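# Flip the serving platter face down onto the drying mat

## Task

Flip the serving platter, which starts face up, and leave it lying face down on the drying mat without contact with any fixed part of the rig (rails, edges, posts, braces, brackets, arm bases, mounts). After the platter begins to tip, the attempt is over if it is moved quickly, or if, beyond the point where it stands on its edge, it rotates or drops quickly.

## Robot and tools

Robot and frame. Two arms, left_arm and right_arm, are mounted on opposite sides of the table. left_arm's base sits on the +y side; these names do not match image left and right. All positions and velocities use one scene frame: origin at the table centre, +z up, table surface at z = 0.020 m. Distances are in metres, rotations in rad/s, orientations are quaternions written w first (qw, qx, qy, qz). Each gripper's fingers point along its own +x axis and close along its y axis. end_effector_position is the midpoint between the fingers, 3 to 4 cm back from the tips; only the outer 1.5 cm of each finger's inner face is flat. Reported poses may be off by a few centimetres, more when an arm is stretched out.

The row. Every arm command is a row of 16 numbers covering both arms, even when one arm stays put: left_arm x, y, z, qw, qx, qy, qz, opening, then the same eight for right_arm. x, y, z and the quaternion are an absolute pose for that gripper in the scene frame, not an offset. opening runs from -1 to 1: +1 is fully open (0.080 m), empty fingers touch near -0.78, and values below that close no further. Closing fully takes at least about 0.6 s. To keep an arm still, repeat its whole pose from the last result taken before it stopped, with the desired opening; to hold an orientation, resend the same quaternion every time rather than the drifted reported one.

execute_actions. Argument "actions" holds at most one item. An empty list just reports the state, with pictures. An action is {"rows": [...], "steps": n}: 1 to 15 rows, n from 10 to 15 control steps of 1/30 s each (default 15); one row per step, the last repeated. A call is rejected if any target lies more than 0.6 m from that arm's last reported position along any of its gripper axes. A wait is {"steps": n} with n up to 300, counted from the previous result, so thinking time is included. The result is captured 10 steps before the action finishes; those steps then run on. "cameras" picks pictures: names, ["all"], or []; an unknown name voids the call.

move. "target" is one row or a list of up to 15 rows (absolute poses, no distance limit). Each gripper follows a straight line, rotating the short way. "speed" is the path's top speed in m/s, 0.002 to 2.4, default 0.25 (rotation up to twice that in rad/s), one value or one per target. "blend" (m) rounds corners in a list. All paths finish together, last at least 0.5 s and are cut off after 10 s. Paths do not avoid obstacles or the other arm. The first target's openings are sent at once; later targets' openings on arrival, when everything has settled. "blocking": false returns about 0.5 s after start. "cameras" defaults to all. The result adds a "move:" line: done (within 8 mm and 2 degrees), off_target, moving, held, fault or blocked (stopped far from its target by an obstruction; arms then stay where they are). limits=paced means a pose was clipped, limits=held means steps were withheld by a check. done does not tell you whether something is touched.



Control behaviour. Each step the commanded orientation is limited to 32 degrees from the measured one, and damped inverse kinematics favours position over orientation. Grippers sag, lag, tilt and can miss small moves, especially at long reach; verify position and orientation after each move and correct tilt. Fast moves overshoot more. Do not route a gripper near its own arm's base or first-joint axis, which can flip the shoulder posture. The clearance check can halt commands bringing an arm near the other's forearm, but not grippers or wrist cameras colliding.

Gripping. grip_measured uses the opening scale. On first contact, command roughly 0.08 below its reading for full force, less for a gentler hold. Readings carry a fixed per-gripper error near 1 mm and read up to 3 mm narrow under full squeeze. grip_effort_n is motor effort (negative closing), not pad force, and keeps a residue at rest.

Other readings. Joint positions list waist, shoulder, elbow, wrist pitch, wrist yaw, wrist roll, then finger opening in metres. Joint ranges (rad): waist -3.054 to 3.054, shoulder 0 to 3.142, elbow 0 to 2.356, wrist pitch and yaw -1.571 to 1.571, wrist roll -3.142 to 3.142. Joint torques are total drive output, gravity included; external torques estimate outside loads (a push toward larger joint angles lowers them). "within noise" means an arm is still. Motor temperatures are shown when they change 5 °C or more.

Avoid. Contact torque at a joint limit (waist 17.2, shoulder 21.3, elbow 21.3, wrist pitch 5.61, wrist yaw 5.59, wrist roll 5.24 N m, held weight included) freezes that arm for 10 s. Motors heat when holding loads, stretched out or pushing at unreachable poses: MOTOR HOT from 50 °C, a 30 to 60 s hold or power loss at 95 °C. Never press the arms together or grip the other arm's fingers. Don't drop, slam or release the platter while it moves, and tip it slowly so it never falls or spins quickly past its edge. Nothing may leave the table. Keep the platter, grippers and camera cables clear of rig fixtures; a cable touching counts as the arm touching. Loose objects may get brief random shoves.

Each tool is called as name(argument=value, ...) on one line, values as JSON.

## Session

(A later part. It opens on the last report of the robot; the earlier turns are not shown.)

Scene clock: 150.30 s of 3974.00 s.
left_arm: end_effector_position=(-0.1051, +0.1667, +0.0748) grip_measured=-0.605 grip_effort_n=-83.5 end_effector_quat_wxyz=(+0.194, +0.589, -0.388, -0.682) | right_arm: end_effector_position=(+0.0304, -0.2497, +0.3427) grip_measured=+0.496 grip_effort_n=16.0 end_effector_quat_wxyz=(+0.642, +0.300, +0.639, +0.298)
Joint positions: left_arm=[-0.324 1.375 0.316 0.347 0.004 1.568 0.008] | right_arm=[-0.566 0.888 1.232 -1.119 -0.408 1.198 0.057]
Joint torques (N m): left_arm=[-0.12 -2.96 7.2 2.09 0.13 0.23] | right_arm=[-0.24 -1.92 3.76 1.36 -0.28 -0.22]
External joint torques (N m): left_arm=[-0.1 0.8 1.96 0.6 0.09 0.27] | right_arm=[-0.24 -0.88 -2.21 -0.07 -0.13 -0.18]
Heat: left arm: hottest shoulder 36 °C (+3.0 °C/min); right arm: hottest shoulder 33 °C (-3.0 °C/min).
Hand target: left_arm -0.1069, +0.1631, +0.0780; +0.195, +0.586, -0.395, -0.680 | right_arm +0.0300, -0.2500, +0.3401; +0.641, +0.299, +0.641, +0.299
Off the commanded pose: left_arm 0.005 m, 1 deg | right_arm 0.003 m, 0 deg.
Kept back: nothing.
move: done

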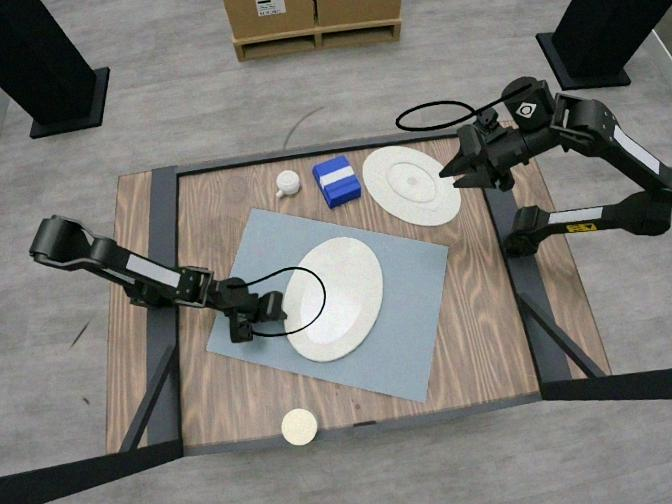

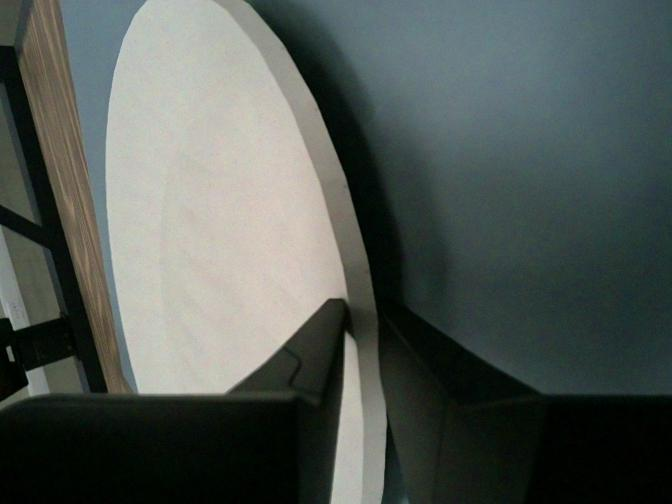

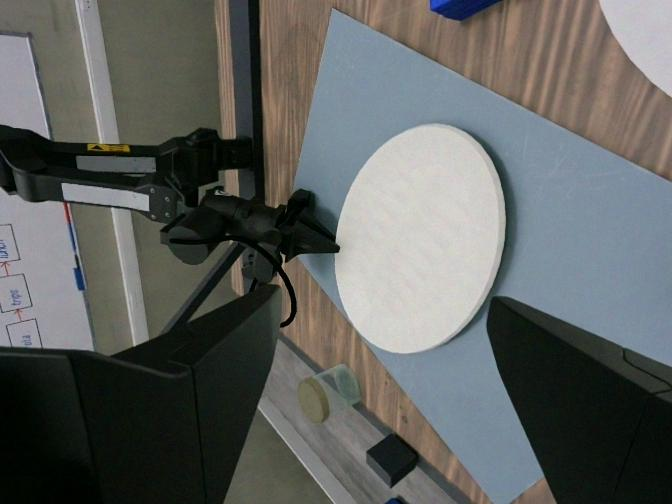

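move(target=[[-0.103,0.171,0.14,-0.1349,-0.6185,0.3427,0.6941,-0.95,0.03,-0.25,0.34,0.6409,0.2988,0.6409,0.2988,0.5],[-0.109,0.152,0.21,-0.0431,-0.6579,0.2591,0.7057,-0.95,0.03,-0.25,0.34,0.6409,0.2988,0.6409,0.2988,0.5],[-0.118,0.123,0.265,0.0185,-0.678,0.2008,0.7068,-0.95,0.03,-0.25,0.34,0.6409,0.2988,0.6409,0.2988,0.5],[-0.126,0.1,0.3,0.0493,-0.6861,0.171,0.7053,-0.95,0.03,-0.25,0.34,0.6409,0.2988,0.6409,0.2988,0.5]], speed=0.06, blend=0.02)

Scene clock: 157.83 s of 3974.00 s.
left_arm: end_effector_position=(-0.1214, +0.1013, +0.2857) grip_measured=-0.658 grip_effort_n=-83.5 end_effector_quat_wxyz=(-0.038, +0.687, -0.175, -0.704) | right_arm: end_effector_position=(+0.0304, -0.2497, +0.3427) grip_measured=+0.496 grip_effort_n=16.0 end_effector_quat_wxyz=(+0.642, +0.300, +0.639, +0.298)
Joint positions: left_arm=[-0.316 1.887 2.082 -1.569 -0.004 1.578 0.005] | right_arm=[-0.566 0.888 1.232 -1.119 -0.408 1.198 0.057]
Joint torques (N m): left_arm=[-0.69 -8.41 10.8 0.39 0.25 0.03] | right_arm=[-0.12 -1.89 3.71 1.4 -0.31 -0.25]
External joint torques (N m): left_arm=[-0.67 -0.41 5.23 -0.24 0.2 0.04] | right_arm=[-0.12 -0.86 -2.2 -0.01 -0.17 -0.21]
Heat: left arm: hottest shoulder 36 °C (+1.0 °C/min); right arm: hottest shoulder 32 °C (-2.0 °C/min).
Hand target: left_arm -0.1258, +0.1006, +0.2995; -0.025, +0.680, -0.194, -0.706 | right_arm +0.0300, -0.2500, +0.3401; +0.641, +0.299, +0.641, +0.299
Off the commanded pose: left_arm 0.015 m, 1 deg | right_arm 0.003 m, 0 deg.
joint sent to its limit (left arm) — joint 4 (wrist pitch), lower limit.
Kept back: nothing.
move: off_target (left_arm)

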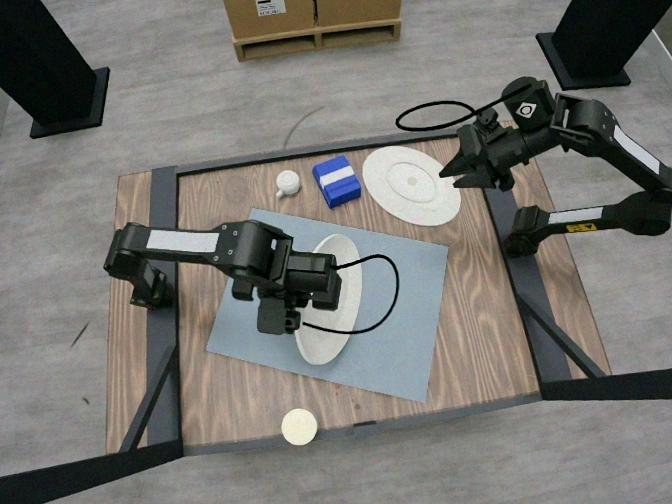

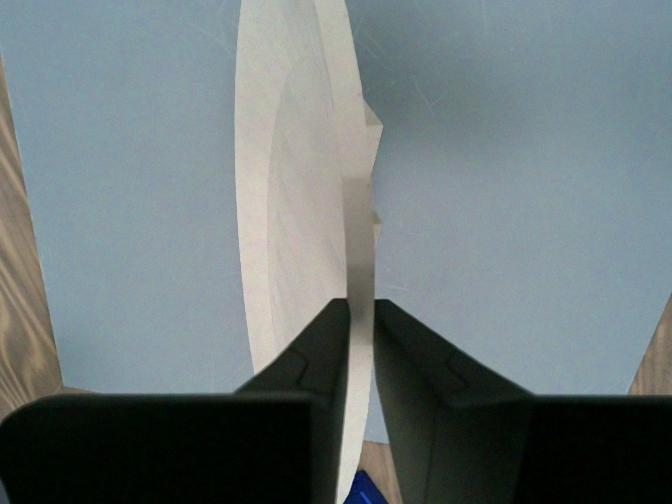

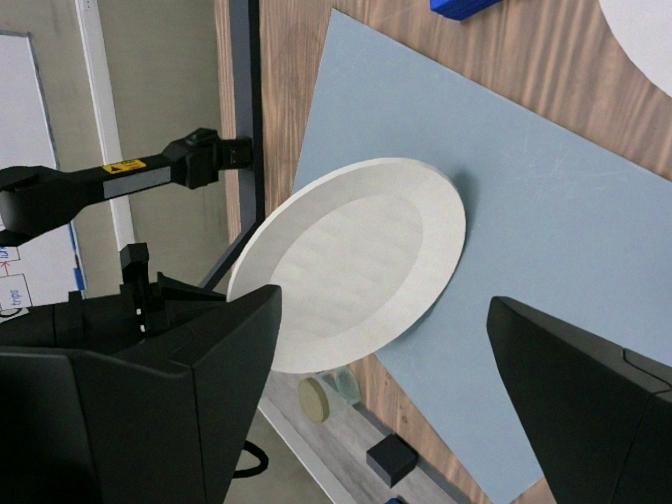

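move(target=[[-0.148,0.03,0.298,0.0493,-0.6861,0.171,0.7053,-0.95,0.03,-0.25,0.34,0.6409,0.2988,0.6409,0.2988,0.5]], speed=0.04)

Scene clock: 160.67 s of 3974.00 s.
left_arm: end_effector_position=(-0.1504, +0.0375, +0.3045) grip_measured=-0.658 grip_effort_n=-83.5 end_effector_quat_wxyz=(+0.026, +0.660, -0.248, -0.709) | right_arm: end_effector_position=(+0.0304, -0.2497, +0.3427) grip_measured=+0.496 grip_effort_n=16.0 end_effector_quat_wxyz=(+0.642, +0.300, +0.639, +0.298)
Joint positions: left_arm=[-0.331 2.052 2.349 -1.472 0.01 1.578 0.005] | right_arm=[-0.566 0.888 1.232 -1.119 -0.408 1.198 0.057]
Joint torques (N m): left_arm=[0.61 -5.91 7.31 1.36 -0.2 -0.01] | right_arm=[-0.41 -1.95 3.79 1.41 -0.33 -0.28]
External joint torques (N m): left_arm=[0.63 3.34 1.66 0.4 -0.26 0.02] | right_arm=[-0.42 -0.87 -2.18 0 -0.18 -0.24]
Heat: left arm: hottest shoulder 36 °C (+1.0 °C/min); right arm: hottest shoulder 32 °C (-1.0 °C/min).
Hand target: left_arm -0.1477, +0.0307, +0.2973; +0.026, +0.664, -0.243, -0.707 | right_arm +0.0300, -0.2500, +0.3401; +0.641, +0.299, +0.641, +0.299
Off the commanded pose: left_arm 0.010 m, 13 deg | right_arm 0.003 m, 0 deg.
joint sent to its limit (left arm) — joint 3 (elbow), upper limit, where the elbow is as straight as it goes.
Kept back: nothing.
move: off_target (left_arm)

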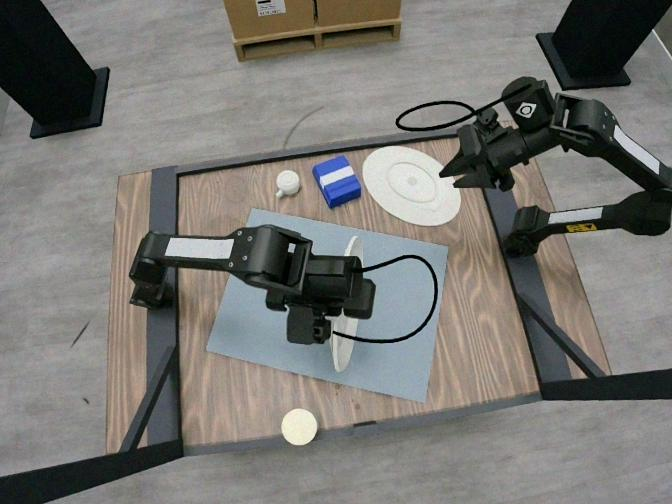

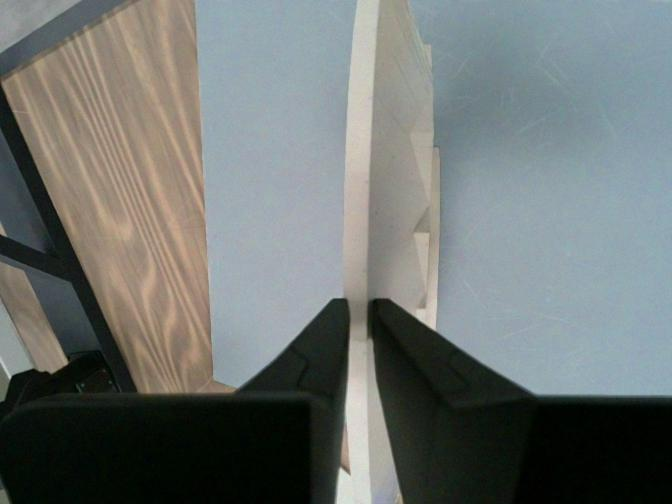

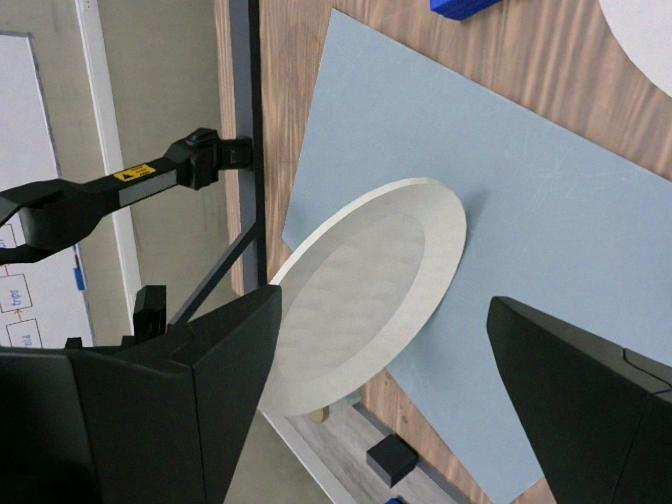

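move(target=[[-0.148,0.04,0.285,-0.0123,-0.6686,0.2301,0.707,-0.95,0.0,-0.12,0.34,0.683,0.183,0.683,0.183,0.5]], speed=0.08)

zoom_image(camera="cam_high", region=[240, 200, 480, 400])

Scene clock: 164.57 s of 3974.00 s.
left_arm: end_effector_position=(-0.1482, +0.0379, +0.2826) grip_measured=-0.768 grip_effort_n=-83.5 end_effector_quat_wxyz=(+0.010, +0.668, -0.228, -0.708) | right_arm: end_effector_position=(+0.0000, -0.1222, +0.3389) grip_measured=+0.496 grip_effort_n=16.0 end_effector_quat_wxyz=(+0.682, +0.182, +0.684, +0.183)
Joint positions: left_arm=[-0.329 2.052 2.269 -1.444 0.005 1.574 0] | right_arm=[-0.128 1.535 1.798 -1.314 -0.06 1.473 0.057]
Joint torques (N m): left_arm=[-0.27 -9.54 5.77 0.9 -0.11 -0.09] | right_arm=[0.12 -5.87 6.32 0.79 0.23 0.08]
External joint torques (N m): left_arm=[-0.27 -0.19 0.01 0.02 -0.16 -0.08] | right_arm=[0.09 -0.35 0.5 -0.3 0.23 0.1]
Heat: left arm: hottest shoulder 36 °C (+0.0 °C/min); right arm: hottest wrist pitch 32 °C (+1.0 °C/min).
Hand target: left_arm -0.1481, +0.0400, +0.2849; +0.012, +0.669, -0.230, -0.707 | right_arm +0.0000, -0.1200, +0.3400; +0.683, +0.183, +0.683, +0.183
Off the commanded pose: left_arm 0.003 m, 0 deg | right_arm 0.002 m, 0 deg.
Kept back: nothing.
move: done

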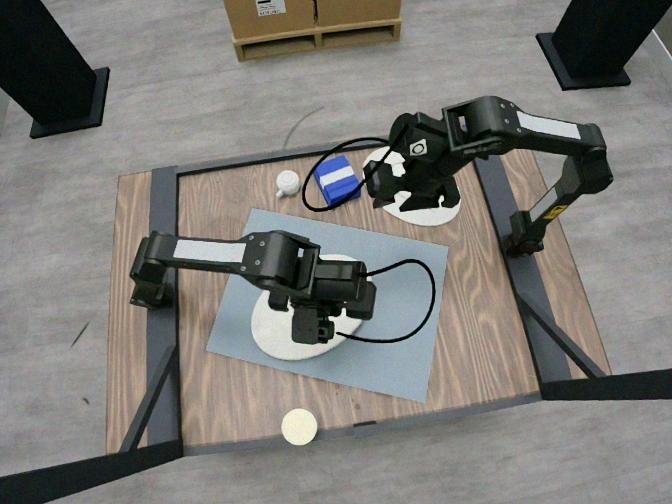

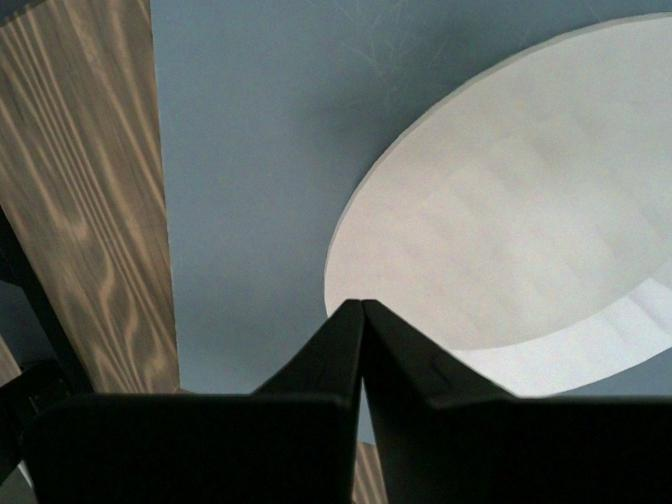

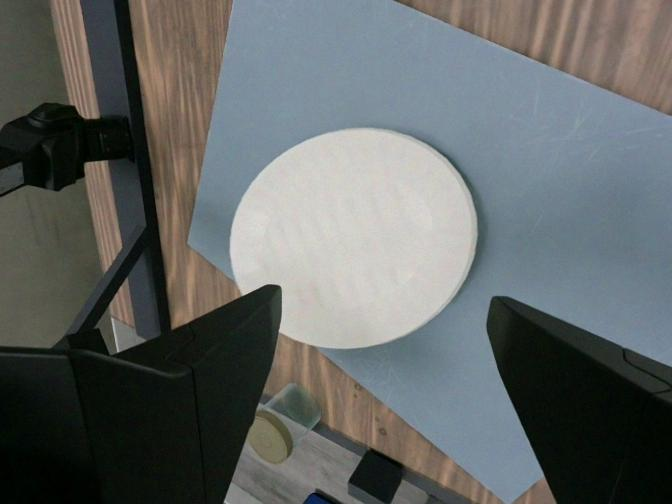

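Scaled by 2.100 from the camera's 672x504 image, which has a finer 960x720 frame.

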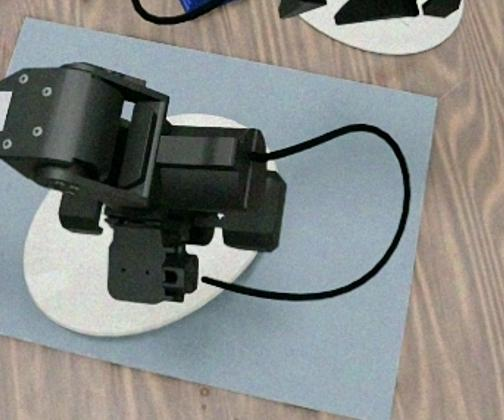

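move(target=[[-0.14,0.2,0.3,-0.2988,-0.6409,0.2988,0.6409,0.25,0.0,-0.25,0.34,0.6409,0.2988,0.6409,0.2988,0.5]], speed=0.2)

zoom_image(camera="cam_high", region=[180, 180, 460, 440])

Scene clock: 168.40 s of 3974.00 s.
left_arm: end_effector_position=(-0.1413, +0.1986, +0.3009) grip_measured=+0.246 grip_effort_n=18.4 end_effector_quat_wxyz=(+0.296, +0.641, -0.299, -0.642) | right_arm: end_effector_position=(+0.0003, -0.2498, +0.3430) grip_measured=+0.496 grip_effort_n=16.0 end_effector_quat_wxyz=(+0.642, +0.301, +0.639, +0.298)
Joint positions: left_arm=[-0.742 1.123 1.157 -0.877 -0.527 1.055 0.046] | right_arm=[-0.307 0.834 1.21 -1.091 -0.218 1.383 0.057]
Joint torques (N m): left_arm=[-0.24 -3.96 6.64 1.43 -0.5 -0.13] | right_arm=[-0.6 -1.4 3.78 1.46 -0.2 -0.2]
External joint torques (N m): left_arm=[-0.25 -0.72 0 0.07 -0.27 -0.09] | right_arm=[-0.6 -0.62 -2.28 -0.08 -0.14 -0.15]
Heat: left arm: hottest shoulder 37 °C (+0.0 °C/min); right arm: hottest wrist pitch 32 °C (+1.0 °C/min).
Hand target: left_arm -0.1400, +0.2000, +0.3000; +0.299, +0.641, -0.299, -0.641 | right_arm +0.0000, -0.2500, +0.3399; +0.641, +0.299, +0.641, +0.299
Off the commanded pose: left_arm 0.002 m, 0 deg | right_arm 0.003 m, 0 deg.
Kept back: nothing.
move: done

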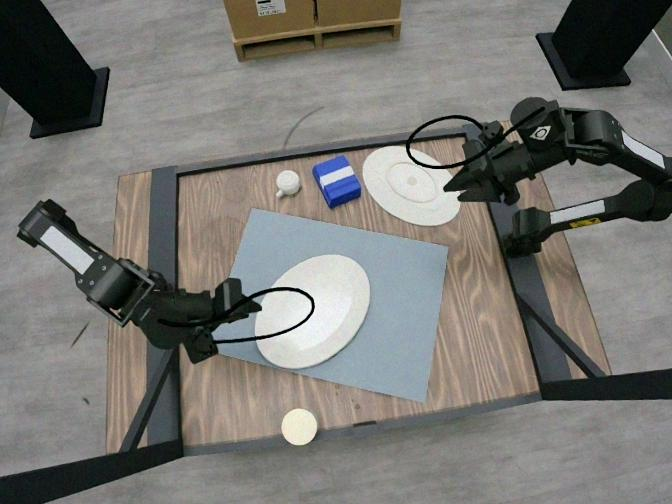

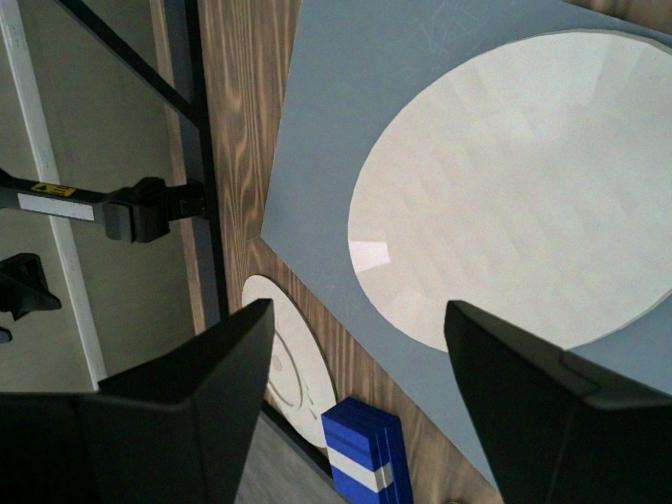

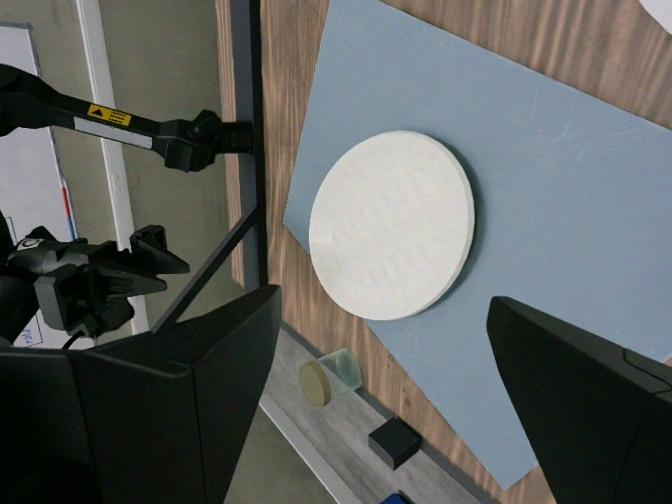

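Scaled by 1.800 from the camera's 672x504 image, which has a finer 960x720 frame.

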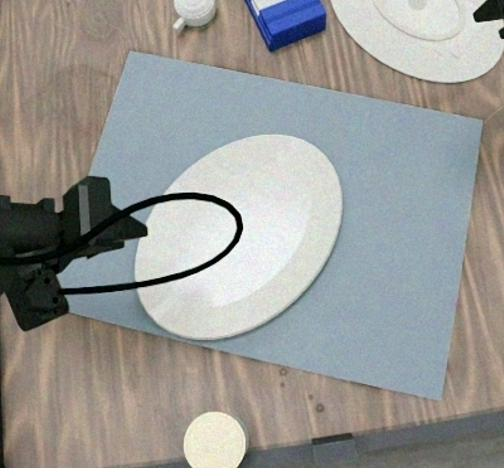

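move(target=[[-0.225,0.275,0.15,-0.4545,-0.6963,0.1227,0.5417,0.3,0.0,-0.25,0.34,0.6409,0.2988,0.6409,0.2988,0.5],[-0.225,0.275,0.08,-0.4545,-0.6963,0.1227,0.5417,0.3,0.0,-0.25,0.34,0.6409,0.2988,0.6409,0.2988,0.5]], speed=0.15)

zoom_image(camera="cam_high", region=[180, 220, 380, 420])

Scene clock: 172.20 s of 3974.00 s.
left_arm: end_effector_position=(-0.2269, +0.2739, +0.0841) grip_measured=+0.296 grip_effort_n=18.4 end_effector_quat_wxyz=(+0.458, +0.691, -0.120, -0.546) | right_arm: end_effector_position=(+0.0002, -0.2498, +0.3428) grip_measured=+0.496 grip_effort_n=15.6 end_effector_quat_wxyz=(+0.641, +0.301, +0.639, +0.298)
Joint positions: left_arm=[-1.287 1.862 0.992 -0.943 -0.844 -0.339 0.048] | right_arm=[-0.307 0.834 1.209 -1.091 -0.218 1.383 0.057]
Joint torques (N m): left_arm=[-0.14 -4.68 4.48 -0.06 -0.53 -0.03] | right_arm=[-0.39 -1.49 4.15 1.48 -0.17 -0.21]
External joint torques (N m): left_arm=[-0.14 2.03 -0.04 -0.06 -0.03 0.01] | right_arm=[-0.39 -0.83 -1.76 -0.02 -0.11 -0.17]
Heat: left arm: hottest shoulder 36 °C (-2.0 °C/min); right arm: hottest wrist pitch 32 °C (+0.0 °C/min).
Hand target: left_arm -0.2250, +0.2750, +0.0800; +0.454, +0.696, -0.123, -0.542 | right_arm +0.0000, -0.2500, +0.3400; +0.641, +0.299, +0.641, +0.299
Off the commanded pose: left_arm 0.005 m, 1 deg | right_arm 0.003 m, 0 deg.
Kept back: nothing.
move: done

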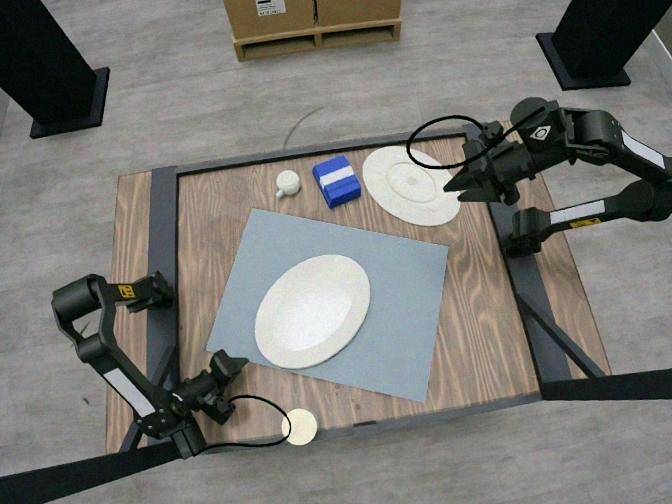

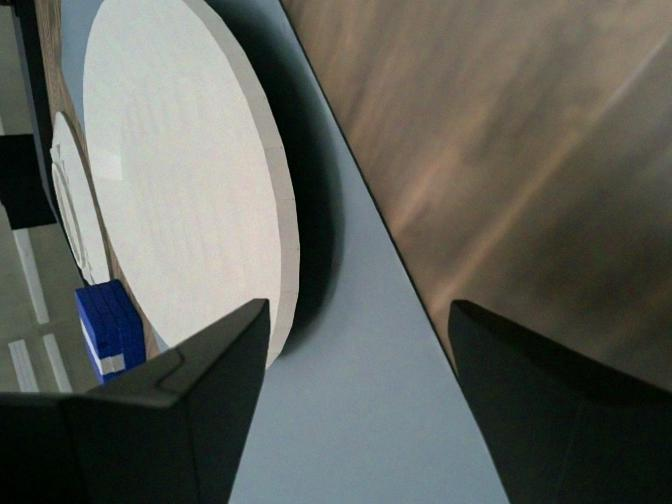

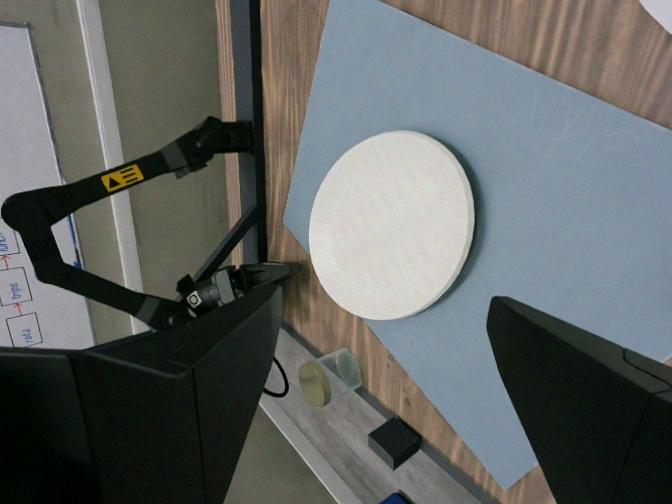

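Scaled by 2.520 from the camera's 672x504 image, which has a finer 960x720 frame.

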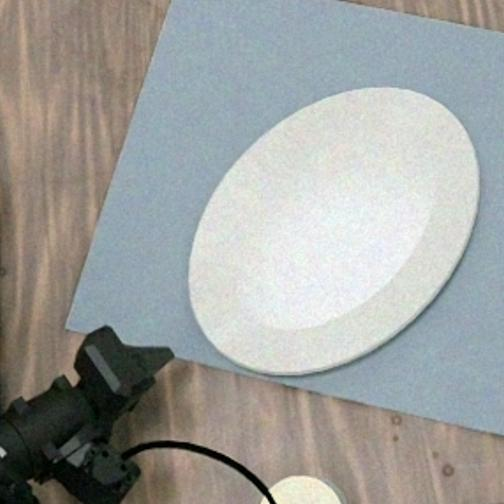

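move(target=[[-0.196,0.222,0.078,-0.4545,-0.6963,0.1227,0.5417,0.3,0.0,-0.25,0.34,0.6409,0.2988,0.6409,0.2988,0.5],[-0.196,0.222,0.078,-0.4545,-0.6963,0.1227,0.5417,-0.95,0.0,-0.25,0.34,0.6409,0.2988,0.6409,0.2988,0.5]], speed=0.1)

move(target=[[-0.205,0.12,0.085,-0.4545,-0.6963,0.1227,0.5417,-0.95,0.0,-0.25,0.34,0.6409,0.2988,0.6409,0.2988,0.5],[-0.215,0.045,0.085,-0.4545,-0.6963,0.1227,0.5417,-0.95,0.0,-0.25,0.34,0.6409,0.2988,0.6409,0.2988,0.5]], speed=0.1)

Scene clock: 174.53 s of 3974.00 s.
left_arm: end_effector_position=(-0.1991, +0.2248, +0.0738) grip_measured=-0.603 grip_effort_n=-83.5 end_effector_quat_wxyz=(+0.447, +0.699, -0.119, -0.546) | right_arm: end_effector_position=(+0.0002, -0.2498, +0.3428) grip_measured=+0.496 grip_effort_n=15.6 end_effector_quat_wxyz=(+0.641, +0.301, +0.639, +0.298)
Joint positions: left_arm=[-1.081 1.813 0.893 -0.667 -0.854 -0.014 0.008] | right_arm=[-0.307 0.834 1.209 -1.091 -0.218 1.383 0.057]
Joint torques (N m): left_arm=[0.57 -6.9 4.98 0.12 -1.33 0.01] | right_arm=[-0.32 -1.53 3.82 1.45 -0.18 -0.22]
External joint torques (N m): left_arm=[0.58 -0.44 0.36 -0.21 -0.83 0.05] | right_arm=[-0.32 -0.87 -2.09 -0.04 -0.12 -0.18]
Heat: left arm: hottest shoulder 37 °C (-2.0 °C/min); right arm: hottest wrist pitch 32 °C (+0.0 °C/min).
Hand target: left_arm -0.1960, +0.2220, +0.0780; +0.455, +0.696, -0.123, -0.542 | right_arm +0.0000, -0.2500, +0.3400; +0.641, +0.299, +0.641, +0.299
Off the commanded pose: left_arm 0.006 m, 1 deg | right_arm 0.003 m, 0 deg.
Kept back: nothing.
move: done

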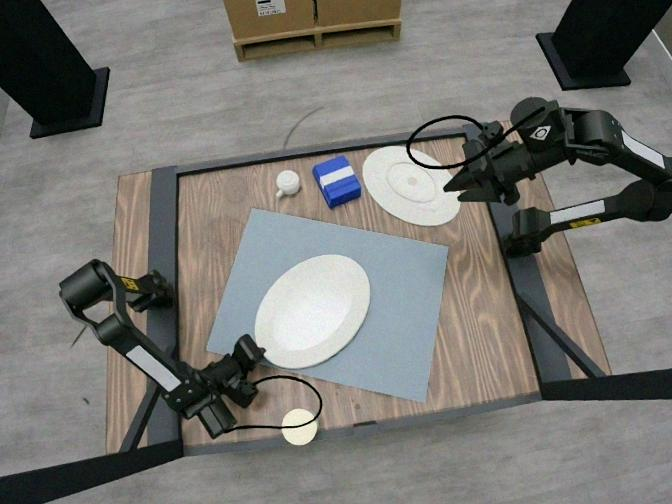

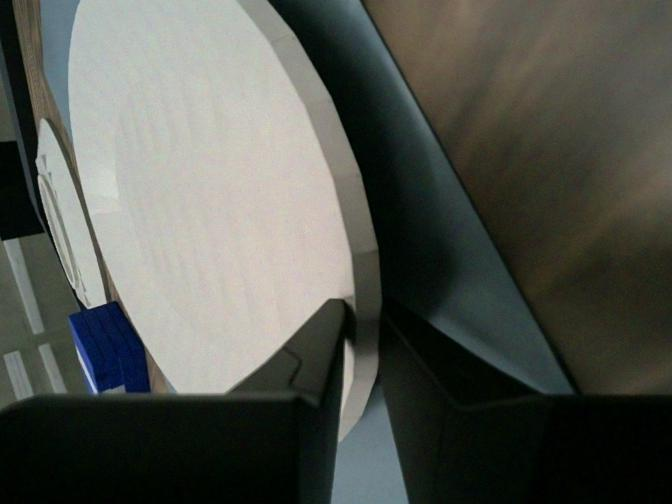

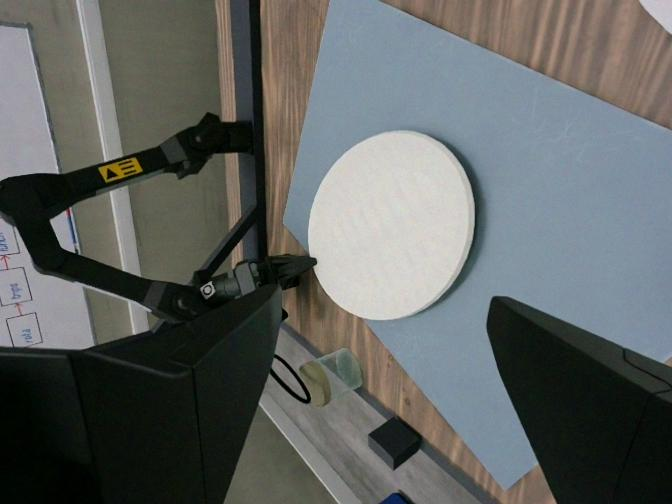

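Scene clock: 176.73 s of 3974.00 s.
left_arm: end_effector_position=(-0.2317, +0.0586, +0.0844) grip_measured=-0.603 grip_effort_n=-83.5 end_effector_quat_wxyz=(+0.442, +0.688, -0.126, -0.562) | right_arm: end_effector_position=(+0.0002, -0.2498, +0.3428) grip_measured=+0.496 grip_effort_n=15.6 end_effector_quat_wxyz=(+0.642, +0.301, +0.639, +0.299)
Joint positions: left_arm=[-0.753 2.114 1.369 -0.436 -0.775 0.502 0.008] | right_arm=[-0.307 0.834 1.209 -1.091 -0.218 1.383 0.057]
Joint torques (N m): left_arm=[3.28 -6.95 8.52 0.85 -1.53 0.58] | right_arm=[-0.28 -1.56 3.55 1.44 -0.24 -0.21]
External joint torques (N m): left_arm=[3.3 2.91 2.71 -0.08 -1.12 0.62] | right_arm=[-0.3 -0.96 -2.27 -0.03 -0.18 -0.17]
Heat: left arm: hottest shoulder 37 °C (-1.0 °C/min); right arm: hottest wrist pitch 32 °C (+0.0 °C/min).
Hand target: left_arm -0.2149, +0.0459, +0.0852; +0.454, +0.696, -0.122, -0.542 | right_arm +0.0000, -0.2500, +0.3400; +0.641, +0.299, +0.641, +0.299
Off the commanded pose: left_arm 0.022 m, 3 deg | right_arm 0.003 m, 0 deg.
Kept back: nothing.
move: off_target (left_arm)

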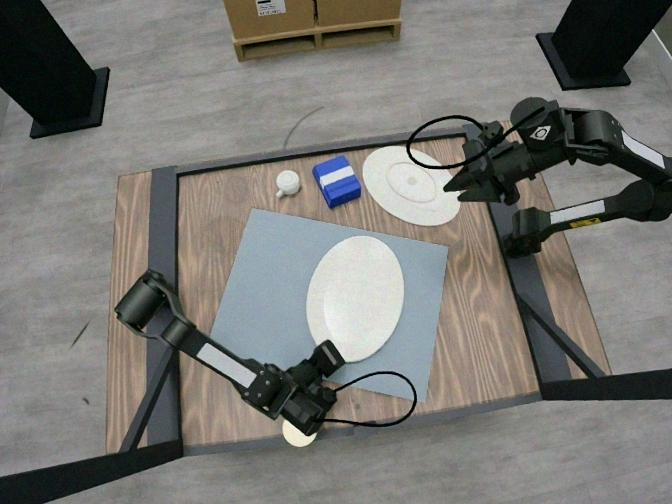

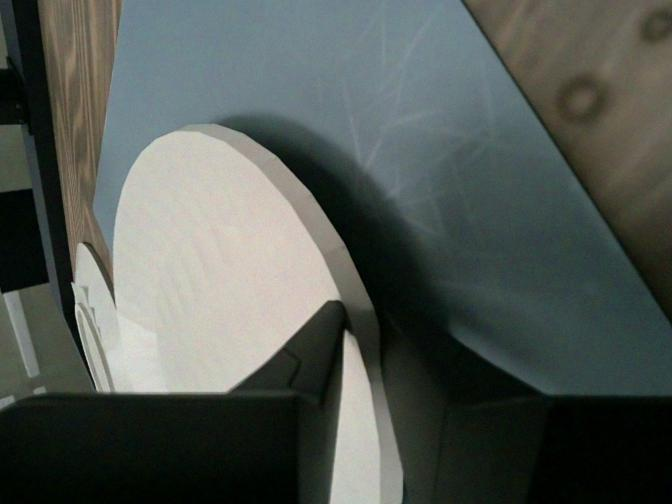

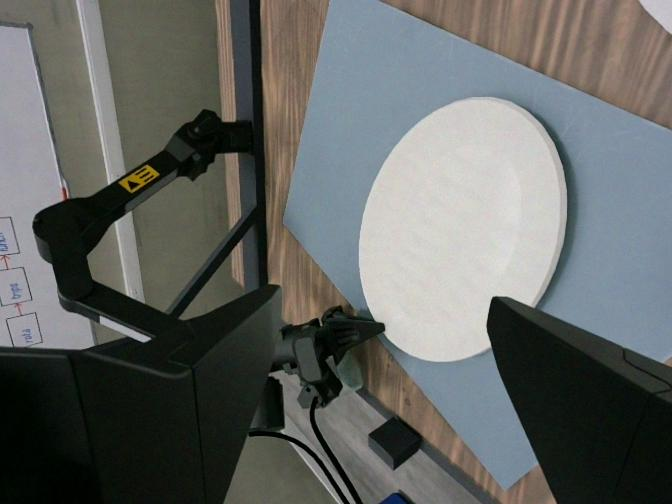

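move(target=[[-0.232,0.059,0.084,-0.4545,-0.6963,0.1227,0.5417,0.3,0.0,-0.25,0.34,0.6409,0.2988,0.6409,0.2988,0.5],[-0.25,0.12,0.095,-0.4545,-0.6963,0.1227,0.5417,0.3,0.0,-0.25,0.34,0.6409,0.2988,0.6409,0.2988,0.5],[-0.15,0.22,0.25,-0.2988,-0.6409,0.2988,0.6409,0.25,0.0,-0.25,0.34,0.6409,0.2988,0.6409,0.2988,0.5]], speed=0.15)

zoom_image(camera="cam_high", region=[200, 190, 480, 450])

Scene clock: 181.43 s of 3974.00 s.
left_arm: end_effector_position=(-0.1506, +0.2197, +0.2474) grip_measured=+0.254 grip_effort_n=-18.8 end_effector_quat_wxyz=(+0.297, +0.644, -0.298, -0.639) | right_arm: end_effector_position=(+0.0002, -0.2498, +0.3428) grip_measured=+0.496 grip_effort_n=15.6 end_effector_quat_wxyz=(+0.642, +0.301, +0.639, +0.299)
Joint positions: left_arm=[-0.861 1.071 0.925 -0.762 -0.611 0.947 0.046] | right_arm=[-0.307 0.834 1.209 -1.091 -0.218 1.383 0.057]
Joint torques (N m): left_arm=[0.16 -3.68 8.19 1.09 -0.17 0.02] | right_arm=[-0.27 -1.55 3.74 1.49 -0.2 -0.2]
External joint torques (N m): left_arm=[0.16 -0.68 1.41 -0.2 0.11 0.06] | right_arm=[-0.28 -0.87 -2.18 -0.01 -0.14 -0.16]
Heat: left arm: hottest shoulder 37 °C (+0.0 °C/min); right arm: hottest wrist pitch 32 °C (+0.0 °C/min).
Hand target: left_arm -0.1500, +0.2200, +0.2499; +0.299, +0.641, -0.299, -0.641 | right_arm +0.0000, -0.2500, +0.3401; +0.641, +0.299, +0.641, +0.299
Off the commanded pose: left_arm 0.003 m, 0 deg | right_arm 0.003 m, 0 deg.
Kept back: nothing.
move: done

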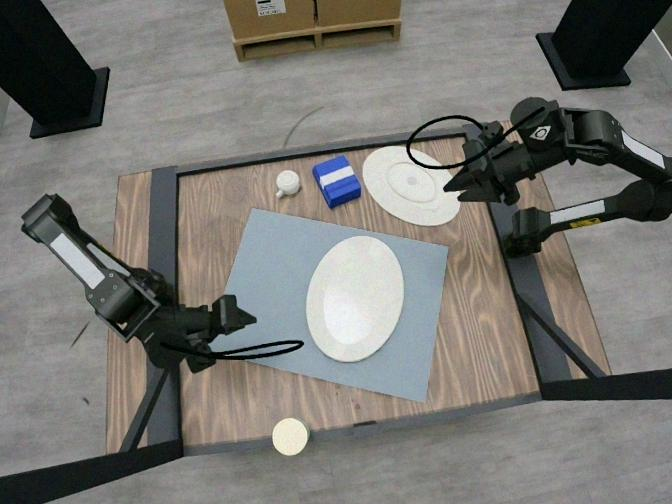

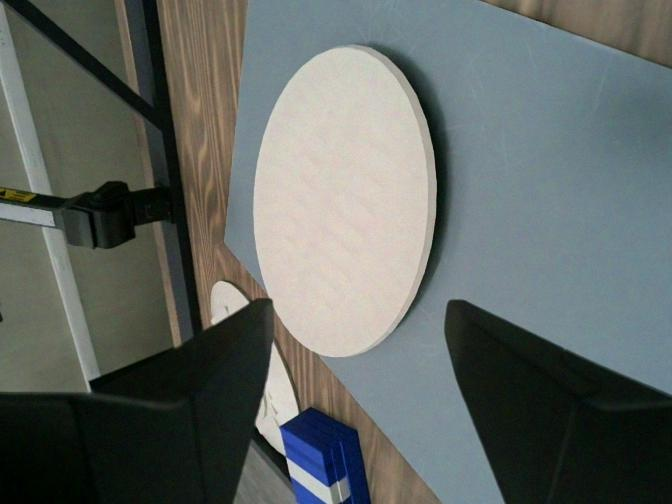

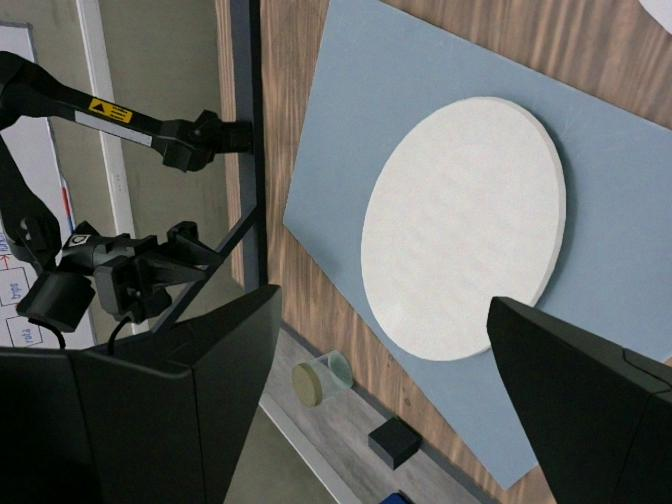

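Scaled by 1.800 from the camera's 672x504 image, which has a finer 960x720 frame.

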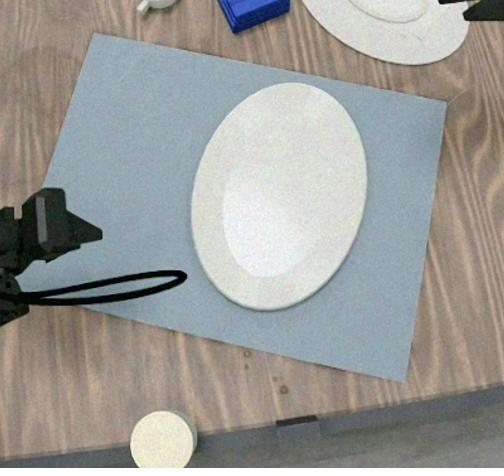

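move(target=[[-0.085,0.19,0.13,-0.1949,-0.5863,0.3954,0.6797,0.25,0.0,-0.25,0.34,0.6409,0.2988,0.6409,0.2988,0.5],[-0.088,0.156,0.081,-0.1949,-0.5863,0.3954,0.6797,0.25,0.0,-0.25,0.34,0.6409,0.2988,0.6409,0.2988,0.5],[-0.099,0.112,0.079,-0.1949,-0.5863,0.3954,0.6797,0.25,0.0,-0.25,0.34,0.6409,0.2988,0.6409,0.2988,0.5]], speed=0.12)

zoom_image(camera="cam_high", region=[220, 220, 420, 380])

Scene clock: 184.87 s of 3974.00 s.
left_arm: end_effector_position=(-0.0974, +0.1147, +0.0785) grip_measured=+0.254 grip_effort_n=-18.8 end_effector_quat_wxyz=(+0.194, +0.588, -0.394, -0.679) | right_arm: end_effector_position=(+0.0002, -0.2498, +0.3428) grip_measured=+0.496 grip_effort_n=15.6 end_effector_quat_wxyz=(+0.642, +0.301, +0.639, +0.299)
Joint positions: left_arm=[-0.227 1.567 0.49 0.372 0.078 1.64 0.046] | right_arm=[-0.307 0.834 1.209 -1.091 -0.218 1.383 0.057]
Joint torques (N m): left_arm=[-0.26 -3.76 7.09 1.64 0.11 -0.12] | right_arm=[-0.26 -1.64 3.89 1.51 -0.26 -0.21]
External joint torques (N m): left_arm=[-0.25 1.45 1.88 0.13 0.04 -0.08] | right_arm=[-0.26 -0.95 -2.04 0.01 -0.2 -0.17]
Heat: left arm: hottest shoulder 37 °C (+0.0 °C/min); right arm: hottest wrist pitch 32 °C (+0.0 °C/min).
Hand target: left_arm -0.0991, +0.1121, +0.0790; +0.195, +0.586, -0.395, -0.680 | right_arm +0.0000, -0.2500, +0.3401; +0.641, +0.299, +0.641, +0.299
Off the commanded pose: left_arm 0.003 m, 0 deg | right_arm 0.003 m, 0 deg.
Kept back: nothing.
move: done

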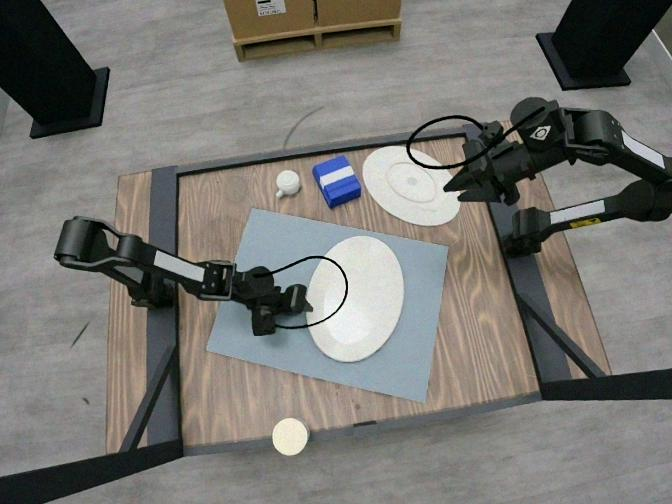

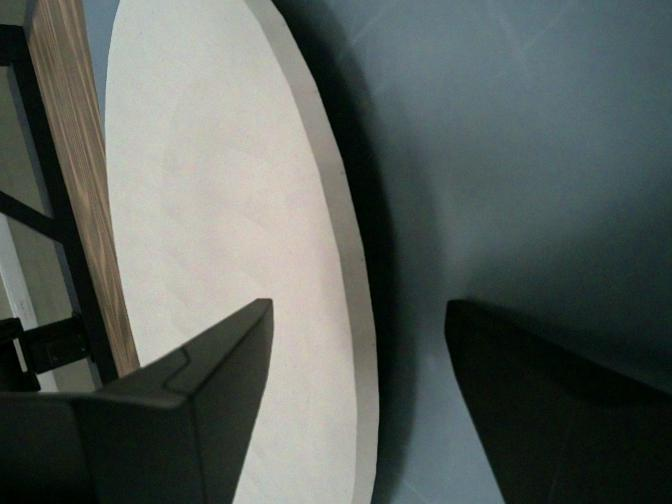

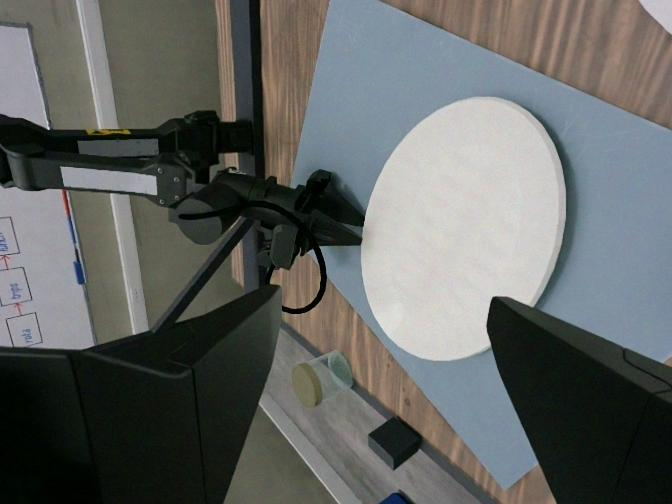

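Scaled by 2.520 from the camera's 672x504 image, which has a finer 960x720 frame.

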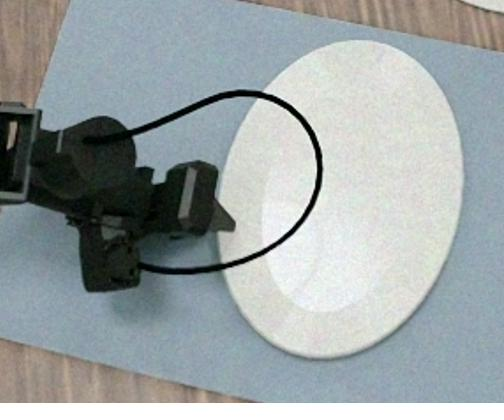

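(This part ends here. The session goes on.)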